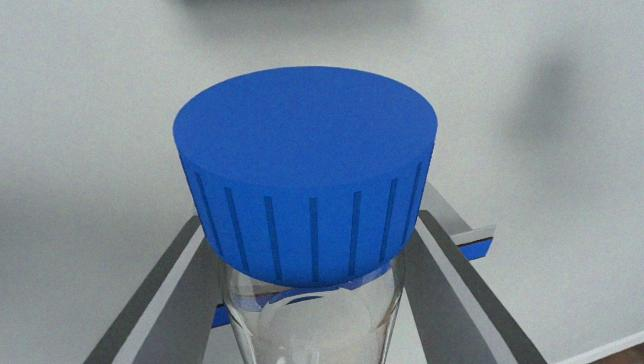

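>>> move(target={"side": "left", "x": 0.262, "y": -0.191, "z": 1.265, "quat_wxyz": [0.4664, 0.3913, -0.5099, -0.6077]}, min_time_s=0.8)

>>> move(target={"side": "left", "x": 0.278, "y": -0.193, "z": 1.247, "quat_wxyz": [0.4664, 0.3913, -0.5099, -0.6077]}, min_time_s=0.4)

>>> move(target={"side": "left", "x": 0.278, "y": -0.193, "z": 1.2355, "quat_wxyz": [0.4664, 0.3913, -0.5099, -0.6077]}, min_time_s=0.5, cameras=["left_wrist_camera"])

>>> move(target={"side": "left", "x": 0.278, "y": -0.193, "z": 1.233, "quat_wxyz": [0.4664, 0.3913, -0.5099, -0.6077]}, min_time_s=0.3)

Scene clock: 86.30 s.
Joint torques (N m): left_arm=[-20.13 9.67 9.48 1.51 -2.16 0.41 0.28] | right_arm=[-7.55 -3.54 -10.52 2.31 0.22 1.61 0.14]
External joint torques (N m): left_arm=[-1.27 0.63 -0.79 0.25 -0.24 0.2 0.27] | right_arm=[-1.04 -0.93 0.15 -0.11 0.03 0.26 0.14]
Wrist force (N): left_arm=[0.6 -6.4 -0.2] | right_arm=[3.5 6.3 -0.6]
Wrist torque (N m): left_arm=[0.15 0.08 0.03] | right_arm=[-0.28 0.14 -0.14]
Wrist force, peak (N): left_arm=[2.5 -7.3 0.1] | right_arm=[4.5 6.8 -1.4]
move: done
base_odometry: x=-0.202 y=+2.599 heading=+1.818
lidar_m: 0.41 0.43 0.59 1.53 2.32 3.24 5.43 2.92 2.22 1.61 0.60 0.43
base_status: not commanded
joint_positions: torso_squat_rad=+0.350 torso_shift_rad=+0.000 torso_pitch_rad=+0.000 torso_yaw_rad=+0.000 left_shoulder_pitch_rad=-1.716 left_shoulder_roll_rad=+0.142 left_shoulder_yaw_rad=-1.357 left_elbow_rad=-1.417 left_forearm_roll_rad=+0.236 left_wrist_pitch_rad=+1.368 left_hand_roll_rad=+0.116 left_gripper_m=+0.055 right_shoulder_pitch_rad=-1.558 right_shoulder_roll_rad=-2.176 right_shoulder_yaw_rad=+1.880 right_elbow_rad=-2.101 right_forearm_roll_rad=+0.527 right_wrist_pitch_rad=+0.253 right_hand_roll_rad=-0.770 right_gripper_m=+0.055 head_pan_rad=+0.000 head_tilt_rad=+0.300
joint_status: all done
wheel_motors_off: 0
motor_effort: left_wheel=+3(3) right_wheel=-2(3)
contact_limits: left_gripper_m 450 mA; right_gripper_m 450 mA
chest: x=-0.2280 y=-0.0003 z=+1.2475 quat_wxyz=(+1.000, +0.000, +0.000, +0.000)
left_hand: x=+0.2620 y=-0.1909 z=+1.2652 quat_wxyz=(+0.466, +0.391, -0.510, -0.608)
left_hand_status: reached (checked arc that bows 10 mm and turns the hand up to 2 deg, planned for 0.8 s): 0 mm and 0.0 deg off.
right_hand: x=+0.2000 y=-0.4696 z=+1.2845 quat_wxyz=(+0.547, -0.454, -0.448, +0.543)
pictures: none

Scene clock: 87.03 s.
Joint torques (N m): left_arm=[-21.16 9.66 9.02 1.82 -2.2 0.37 0.56] | right_arm=[-7.64 -3.93 -10.17 2.6 0.36 1.73 0.17]
External joint torques (N m): left_arm=[-1.83 0.83 -0.93 0.62 -0.32 0.13 0.55] | right_arm=[-1.14 -1.32 0.5 0.18 0.17 0.38 0.17]
Wrist force (N): left_arm=[1.1 -6.5 -0.2] | right_arm=[2.6 6.3 -0.5]
Wrist torque (N m): left_arm=[0.14 0.13 -0.09] | right_arm=[-0.28 0.00 -0.15]
Wrist force, peak (N): left_arm=[1.6 -8.2 -0.2] | right_arm=[3.8 7.1 -1.5]
move: done
base_odometry: x=-0.202 y=+2.599 heading=+1.818
lidar_m: 0.41 0.42 0.60 1.52 2.32 3.24 5.42 2.92 2.22 1.60 0.59 0.43
base_status: not commanded
joint_positions: torso_squat_rad=+0.350 torso_shift_rad=+0.000 torso_pitch_rad=+0.000 torso_yaw_rad=+0.000 left_shoulder_pitch_rad=-1.688 left_shoulder_roll_rad=+0.113 left_shoulder_yaw_rad=-1.389 left_elbow_rad=-1.330 left_forearm_roll_rad=+0.205 left_wrist_pitch_rad=+1.298 left_hand_roll_rad=+0.134 left_gripper_m=+0.055 right_shoulder_pitch_rad=-1.558 right_shoulder_roll_rad=-2.176 right_shoulder_yaw_rad=+1.880 right_elbow_rad=-2.101 right_forearm_roll_rad=+0.527 right_wrist_pitch_rad=+0.253 right_hand_roll_rad=-0.770 right_gripper_m=+0.055 head_pan_rad=+0.000 head_tilt_rad=+0.300
joint_status: all done
wheel_motors_off: 0
motor_effort: left_wheel=+3(3) right_wheel=-2(3)
contact_limits: left_gripper_m 450 mA; right_gripper_m 450 mA
chest: x=-0.2280 y=-0.0003 z=+1.2475 quat_wxyz=(+1.000, +0.000, +0.000, +0.000)
left_hand: x=+0.2779 y=-0.1928 z=+1.2471 quat_wxyz=(+0.466, +0.391, -0.510, -0.608)
left_hand_status: reached (checked arc that bows 3 mm and turns the hand up to 0 deg, planned for 0.4 s): 0 mm and 0.0 deg off.
right_hand: x=+0.2000 y=-0.4696 z=+1.2845 quat_wxyz=(+0.547, -0.454, -0.448, +0.543)
pictures: none

Scene clock: 87.87 s.
Joint torques (N m): left_arm=[-20.15 8.78 8.41 2.38 -2.29 0.13 0.56] | right_arm=[-7.99 -3.95 -10.4 2.58 0.11 1.65 0.14]
External joint torques (N m): left_arm=[-0.82 0.22 -1.48 1.26 -0.42 -0.15 0.54] | right_arm=[-1.48 -1.34 0.26 0.16 -0.07 0.3 0.15]
Wrist force (N): left_arm=[0.9 -6.6 -0.1] | right_arm=[3.8 5.5 -1.3]
Wrist torque (N m): left_arm=[0.16 0.13 -0.11] | right_arm=[-0.20 0.11 -0.15]
Wrist force, peak (N): left_arm=[0.8 -7.0 -0.2] | right_arm=[3.1 7.3 -0.8]
move: done
base_odometry: x=-0.202 y=+2.599 heading=+1.818
lidar_m: 0.41 0.43 0.60 1.52 2.32 3.23 5.43 2.93 2.22 1.60 0.59 0.43
base_status: not commanded
joint_positions: torso_squat_rad=+0.350 torso_shift_rad=+0.000 torso_pitch_rad=+0.000 torso_yaw_rad=+0.000 left_shoulder_pitch_rad=-1.670 left_shoulder_roll_rad=+0.102 left_shoulder_yaw_rad=-1.408 left_elbow_rad=-1.323 left_forearm_roll_rad=+0.185 left_wrist_pitch_rad=+1.295 left_hand_roll_rad=+0.152 left_gripper_m=+0.055 right_shoulder_pitch_rad=-1.558 right_shoulder_roll_rad=-2.176 right_shoulder_yaw_rad=+1.880 right_elbow_rad=-2.101 right_forearm_roll_rad=+0.527 right_wrist_pitch_rad=+0.253 right_hand_roll_rad=-0.770 right_gripper_m=+0.055 head_pan_rad=+0.000 head_tilt_rad=+0.300
joint_status: all done
wheel_motors_off: 0
motor_effort: left_wheel=+3(3) right_wheel=-1(3)
contact_limits: left_gripper_m 450 mA; right_gripper_m 450 mA
chest: x=-0.2280 y=-0.0003 z=+1.2475 quat_wxyz=(+1.000, +0.000, +0.000, +0.000)
left_hand: x=+0.2777 y=-0.1929 z=+1.2359 quat_wxyz=(+0.466, +0.391, -0.510, -0.608)
left_hand_status: reached (checked arc that bows 0 mm and turns the hand up to 0 deg, planned for 0.5 s): 1 mm and 0.0 deg off.
right_hand: x=+0.2000 y=-0.4696 z=+1.2845 quat_wxyz=(+0.547, -0.454, -0.448, +0.543)
left_wrist_camera: T_world_to_cam=[[-0.29407, -0.95578, 0.00146, -0.10556], [-0.58712, 0.17943, -0.78937, 1.20049], [0.7542, -0.23299, -0.61392, 0.57866]] pos_world=[0.23736, -0.18148, 1.30303]

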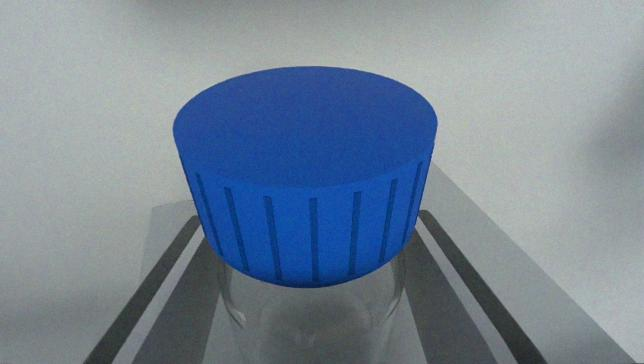

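Scene clock: 88.50 s.
Joint torques (N m): left_arm=[-20.01 8.54 8.26 2.4 -2.37 0.17 0.64] | right_arm=[-7.58 -3.57 -10.07 2.57 0.13 1.44 0.17]
External joint torques (N m): left_arm=[-0.68 0.04 -1.61 1.3 -0.5 -0.12 0.63] | right_arm=[-1.08 -0.96 0.59 0.15 -0.06 0.09 0.18]
Wrist force (N): left_arm=[0.9 -6.6 0.0] | right_arm=[3.1 6.7 -0.3]
Wrist torque (N m): left_arm=[0.15 0.10 -0.10] | right_arm=[-0.37 0.05 -0.19]
Wrist force, peak (N): left_arm=[1.1 -6.8 0.1] | right_arm=[4.1 6.7 -0.5]
move: done
base_odometry: x=-0.202 y=+2.599 heading=+1.818
lidar_m: 0.41 0.43 0.59 1.52 2.32 3.23 5.42 2.93 2.22 1.60 0.59 0.42
base_status: not commanded
joint_positions: torso_squat_rad=+0.350 torso_shift_rad=+0.000 torso_pitch_rad=+0.000 torso_yaw_rad=+0.000 left_shoulder_pitch_rad=-1.665 left_shoulder_roll_rad=+0.099 left_shoulder_yaw_rad=-1.412 left_elbow_rad=-1.319 left_forearm_roll_rad=+0.180 left_wrist_pitch_rad=+1.293 left_hand_roll_rad=+0.157 left_gripper_m=+0.055 right_shoulder_pitch_rad=-1.558 right_shoulder_roll_rad=-2.176 right_shoulder_yaw_rad=+1.880 right_elbow_rad=-2.101 right_forearm_roll_rad=+0.527 right_wrist_pitch_rad=+0.253 right_hand_roll_rad=-0.770 right_gripper_m=+0.055 head_pan_rad=+0.000 head_tilt_rad=+0.300
joint_status: all done
wheel_motors_off: 0
motor_effort: left_wheel=+3(3) right_wheel=-3(3)
contact_limits: left_gripper_m 450 mA; right_gripper_m 450 mA
chest: x=-0.2280 y=-0.0003 z=+1.2475 quat_wxyz=(+1.000, +0.000, +0.000, +0.000)
left_hand: x=+0.2780 y=-0.1930 z=+1.2333 quat_wxyz=(+0.466, +0.391, -0.510, -0.608)
left_hand_status: reached (checked arc that bows 0 mm and turns the hand up to 0 deg, planned for 0.3 s): 0 mm and 0.0 deg off.
right_hand: x=+0.2000 y=-0.4696 z=+1.2845 quat_wxyz=(+0.547, -0.454, -0.448, +0.543)
pictures: none

>>> move(target={"side": "left", "x": 0.278, "y": -0.193, "z": 1.2305, "quat_wxyz": [0.4664, 0.3913, -0.5099, -0.6077]}, min_time_s=0.3)

>>> move(target={"side": "left", "x": 0.278, "y": -0.193, "z": 1.2285, "quat_wxyz": [0.4664, 0.3913, -0.5099, -0.6077]}, min_time_s=0.3)

Scene clock: 89.47 s.
Joint torques (N m): left_arm=[-16.23 6.83 6.07 1.43 -0.3 0.06 0.5] | right_arm=[-7.71 -3.86 -10.6 2.51 0.06 1.62 0.24]
External joint torques (N m): left_arm=[3.1 -1.62 -3.78 0.35 1.57 -0.24 0.49] | right_arm=[-1.21 -1.25 0.07 0.08 -0.13 0.28 0.25]
Wrist force (N): left_arm=[2.1 2.3 -1.1] | right_arm=[3.4 6.3 -1.2]
Wrist torque (N m): left_arm=[0.34 0.10 0.02] | right_arm=[-0.33 0.08 -0.19]
Wrist force, peak (N): left_arm=[0.8 -6.8 -0.2] | right_arm=[4.4 6.5 -1.1]
move: done
base_odometry: x=-0.202 y=+2.599 heading=+1.818
lidar_m: 0.41 0.43 0.59 1.52 2.31 3.23 5.43 2.93 2.23 1.61 0.59 0.43
base_status: not commanded
joint_positions: torso_squat_rad=+0.350 torso_shift_rad=+0.000 torso_pitch_rad=+0.000 torso_yaw_rad=+0.000 left_shoulder_pitch_rad=-1.662 left_shoulder_roll_rad=+0.096 left_shoulder_yaw_rad=-1.416 left_elbow_rad=-1.316 left_forearm_roll_rad=+0.175 left_wrist_pitch_rad=+1.292 left_hand_roll_rad=+0.161 left_gripper_m=+0.055 right_shoulder_pitch_rad=-1.558 right_shoulder_roll_rad=-2.176 right_shoulder_yaw_rad=+1.880 right_elbow_rad=-2.101 right_forearm_roll_rad=+0.527 right_wrist_pitch_rad=+0.253 right_hand_roll_rad=-0.770 right_gripper_m=+0.055 head_pan_rad=+0.000 head_tilt_rad=+0.300
joint_status: all done
wheel_motors_off: 0
motor_effort: left_wheel=+3(3) right_wheel=-2(3)
contact_limits: left_gripper_m 450 mA; right_gripper_m 450 mA
chest: x=-0.2280 y=-0.0003 z=+1.2475 quat_wxyz=(+1.000, +0.000, +0.000, +0.000)
left_hand: x=+0.2782 y=-0.1930 z=+1.2316 quat_wxyz=(+0.466, +0.392, -0.510, -0.607)
left_hand_status: reached (checked arc that bows 0 mm and turns the hand up to 0 deg, planned for 0.3 s): 1 mm and 0.1 deg off.
right_hand: x=+0.2000 y=-0.4696 z=+1.2845 quat_wxyz=(+0.547, -0.454, -0.448, +0.543)
pictures: none

Scene clock: 90.10 s.
Joint torques (N m): left_arm=[-11.58 4.93 3.58 0.46 1.45 -0.11 0.39] | right_arm=[-7.35 -4.06 -10.03 2.45 0.12 1.49 0.24]
External joint torques (N m): left_arm=[7.76 -3.49 -6.26 -0.62 3.31 -0.42 0.38] | right_arm=[-0.84 -1.45 0.64 0.02 -0.07 0.14 0.25]
Wrist force (N): left_arm=[2.7 10.2 -2.3] | right_arm=[2.8 6.1 -0.8]
Wrist torque (N m): left_arm=[0.50 0.08 0.08] | right_arm=[-0.27 0.04 -0.18]
Wrist force, peak (N): left_arm=[2.8 10.6 -1.7] | right_arm=[3.9 7.0 -0.7]
move: done
base_odometry: x=-0.202 y=+2.599 heading=+1.818
lidar_m: 0.41 0.43 0.59 1.52 2.32 3.24 5.43 2.92 2.21 1.61 0.59 0.42
base_status: not commanded
joint_positions: torso_squat_rad=+0.350 torso_shift_rad=+0.000 torso_pitch_rad=+0.000 torso_yaw_rad=+0.000 left_shoulder_pitch_rad=-1.660 left_shoulder_roll_rad=+0.095 left_shoulder_yaw_rad=-1.418 left_elbow_rad=-1.314 left_forearm_roll_rad=+0.171 left_wrist_pitch_rad=+1.291 left_hand_roll_rad=+0.164 left_gripper_m=+0.055 right_shoulder_pitch_rad=-1.558 right_shoulder_roll_rad=-2.176 right_shoulder_yaw_rad=+1.880 right_elbow_rad=-2.101 right_forearm_roll_rad=+0.527 right_wrist_pitch_rad=+0.253 right_hand_roll_rad=-0.770 right_gripper_m=+0.055 head_pan_rad=+0.000 head_tilt_rad=+0.300
joint_status: all done
wheel_motors_off: 0
motor_effort: left_wheel=+3(3) right_wheel=-3(3)
contact_limits: left_gripper_m 450 mA; right_gripper_m 450 mA
chest: x=-0.2280 y=-0.0002 z=+1.2475 quat_wxyz=(+1.000, +0.000, +0.000, +0.000)
left_hand: x=+0.2784 y=-0.1929 z=+1.2305 quat_wxyz=(+0.466, +0.392, -0.511, -0.607)
left_hand_status: reached (checked arc that bows 0 mm and turns the hand up to 0 deg, planned for 0.3 s): 2 mm and 0.2 deg off.
right_hand: x=+0.2000 y=-0.4696 z=+1.2846 quat_wxyz=(+0.547, -0.454, -0.448, +0.543)
pictures: none

>>> move(joints={"left_gripper_m": 0.1})

>>> move(target={"side": "left", "x": 0.18, "y": -0.167, "z": 1.246, "quat_wxyz": [0.4664, 0.3913, -0.5099, -0.6077]}, min_time_s=0.7, cameras=["left_wrist_camera"])

>>> move(target={"side": "left", "x": 0.17, "y": 0.0, "z": 1.34, "quat_wxyz": [0.5417, 0.4545, -0.4545, -0.5417]}, min_time_s=0.8)

>>> move(target={"side": "left", "x": 0.18, "y": 0.22, "z": 1.40, "quat_wxyz": [0.5417, 0.4545, -0.4545, -0.5417]}, min_time_s=0.8)

>>> move(target={"side": "left", "x": 0.175, "y": 0.45, "z": 1.435, "quat_wxyz": [0.5953, 0.4995, -0.4045, -0.4821]}, min_time_s=0.8)

>>> move(target={"side": "left", "x": 0.237, "y": 0.598, "z": 1.422, "quat_wxyz": [0.5953, 0.4995, -0.4045, -0.4821]}, min_time_s=0.8, cameras=["left_wrist_camera", "head_camera"])

Scene clock: 91.97 s.
Joint torques (N m): left_arm=[-19.19 7.97 7.68 0.54 -1.6 0.08 0.45] | right_arm=[-8.07 -3.5 -10.39 2.63 -0.1 1.82 0.26]
External joint torques (N m): left_arm=[0.14 -0.42 -2.16 -0.53 0.26 -0.23 0.44] | right_arm=[-1.56 -0.89 0.28 0.2 -0.29 0.47 0.27]
Wrist force (N): left_arm=[1.1 -4.9 0.1] | right_arm=[3.2 5.8 -0.5]
Wrist torque (N m): left_arm=[0.16 0.13 -0.08] | right_arm=[-0.24 0.07 -0.14]
Wrist force, peak (N): left_arm=[2.8 10.4 -1.8] | right_arm=[3.9 7.2 -0.7]
move: done
base_odometry: x=-0.202 y=+2.599 heading=+1.818
lidar_m: 0.40 0.42 0.60 1.52 2.31 3.23 5.43 2.93 2.22 1.61 0.59 0.43
base_status: not commanded
joint_positions: torso_squat_rad=+0.350 torso_shift_rad=+0.000 torso_pitch_rad=+0.000 torso_yaw_rad=+0.000 left_shoulder_pitch_rad=-1.658 left_shoulder_roll_rad=+0.094 left_shoulder_yaw_rad=-1.419 left_elbow_rad=-1.314 left_forearm_roll_rad=+0.171 left_wrist_pitch_rad=+1.291 left_hand_roll_rad=+0.164 left_gripper_m=+0.100 right_shoulder_pitch_rad=-1.558 right_shoulder_roll_rad=-2.176 right_shoulder_yaw_rad=+1.880 right_elbow_rad=-2.101 right_forearm_roll_rad=+0.527 right_wrist_pitch_rad=+0.253 right_hand_roll_rad=-0.770 right_gripper_m=+0.055 head_pan_rad=+0.000 head_tilt_rad=+0.300
joint_status: all done
wheel_motors_off: 0
motor_effort: left_wheel=+3(3) right_wheel=-2(3)
contact_limits: left_gripper_m 450 mA; right_gripper_m 450 mA
chest: x=-0.2280 y=-0.0002 z=+1.2475 quat_wxyz=(+1.000, +0.000, +0.000, +0.000)
left_hand: x=+0.2781 y=-0.1929 z=+1.2291 quat_wxyz=(+0.466, +0.391, -0.510, -0.607)
right_hand: x=+0.2000 y=-0.4696 z=+1.2846 quat_wxyz=(+0.547, -0.454, -0.448, +0.543)
pictures: none

Scene clock: 93.10 s.
Joint torques (N m): left_arm=[-17.13 8.82 10.96 0.51 -1.76 0.09 0.4] | right_arm=[-7.98 -3.84 -10.1 2.26 0.03 1.67 0.05]
External joint torques (N m): left_arm=[-0.88 1.28 0.29 -0.15 0.18 -0.33 0.39] | right_arm=[-1.48 -1.23 0.57 -0.17 -0.16 0.32 0.06]
Wrist force (N): left_arm=[0.9 -5.2 0.1] | right_arm=[3.4 6.4 -0.2]
Wrist torque (N m): left_arm=[0.20 0.12 -0.09] | right_arm=[-0.35 0.10 -0.14]
Wrist force, peak (N): left_arm=[-0.8 -6.1 -0.6] | right_arm=[3.3 7.1 -1.2]
move: done
base_odometry: x=-0.202 y=+2.599 heading=+1.818
lidar_m: 0.41 0.43 0.60 1.52 2.32 3.23 5.43 2.93 2.22 1.60 0.59 0.43
base_status: not commanded
joint_positions: torso_squat_rad=+0.350 torso_shift_rad=+0.000 torso_pitch_rad=+0.000 torso_yaw_rad=+0.000 left_shoulder_pitch_rad=-1.687 left_shoulder_roll_rad=+0.172 left_shoulder_yaw_rad=-1.393 left_elbow_rad=-1.794 left_forearm_roll_rad=+0.208 left_wrist_pitch_rad=+1.695 left_hand_roll_rad=+0.219 left_gripper_m=+0.100 right_shoulder_pitch_rad=-1.558 right_shoulder_roll_rad=-2.176 right_shoulder_yaw_rad=+1.880 right_elbow_rad=-2.101 right_forearm_roll_rad=+0.527 right_wrist_pitch_rad=+0.253 right_hand_roll_rad=-0.770 right_gripper_m=+0.055 head_pan_rad=+0.000 head_tilt_rad=+0.300
joint_status: all done
wheel_motors_off: 0
motor_effort: left_wheel=+3(3) right_wheel=-2(3)
contact_limits: left_gripper_m 450 mA; right_gripper_m 450 mA
chest: x=-0.2280 y=-0.0002 z=+1.2475 quat_wxyz=(+1.000, +0.000, +0.000, +0.000)
left_hand: x=+0.1800 y=-0.1670 z=+1.2461 quat_wxyz=(+0.466, +0.391, -0.510, -0.608)
left_hand_status: reached (checked arc that bows 15 mm and turns the hand up to 3 deg, planned for 0.8 s): 0 mm and 0.0 deg off.
right_hand: x=+0.2000 y=-0.4696 z=+1.2846 quat_wxyz=(+0.547, -0.454, -0.448, +0.543)
left_wrist_camera: T_world_to_cam=[[-0.29355, -0.95594, 0.00114, -0.10932], [-0.58675, 0.17924, -0.78968, 1.14681], [0.75469, -0.23248, -0.61351, 0.66403]] pos_world=[0.13966, -0.15568, 1.31313]

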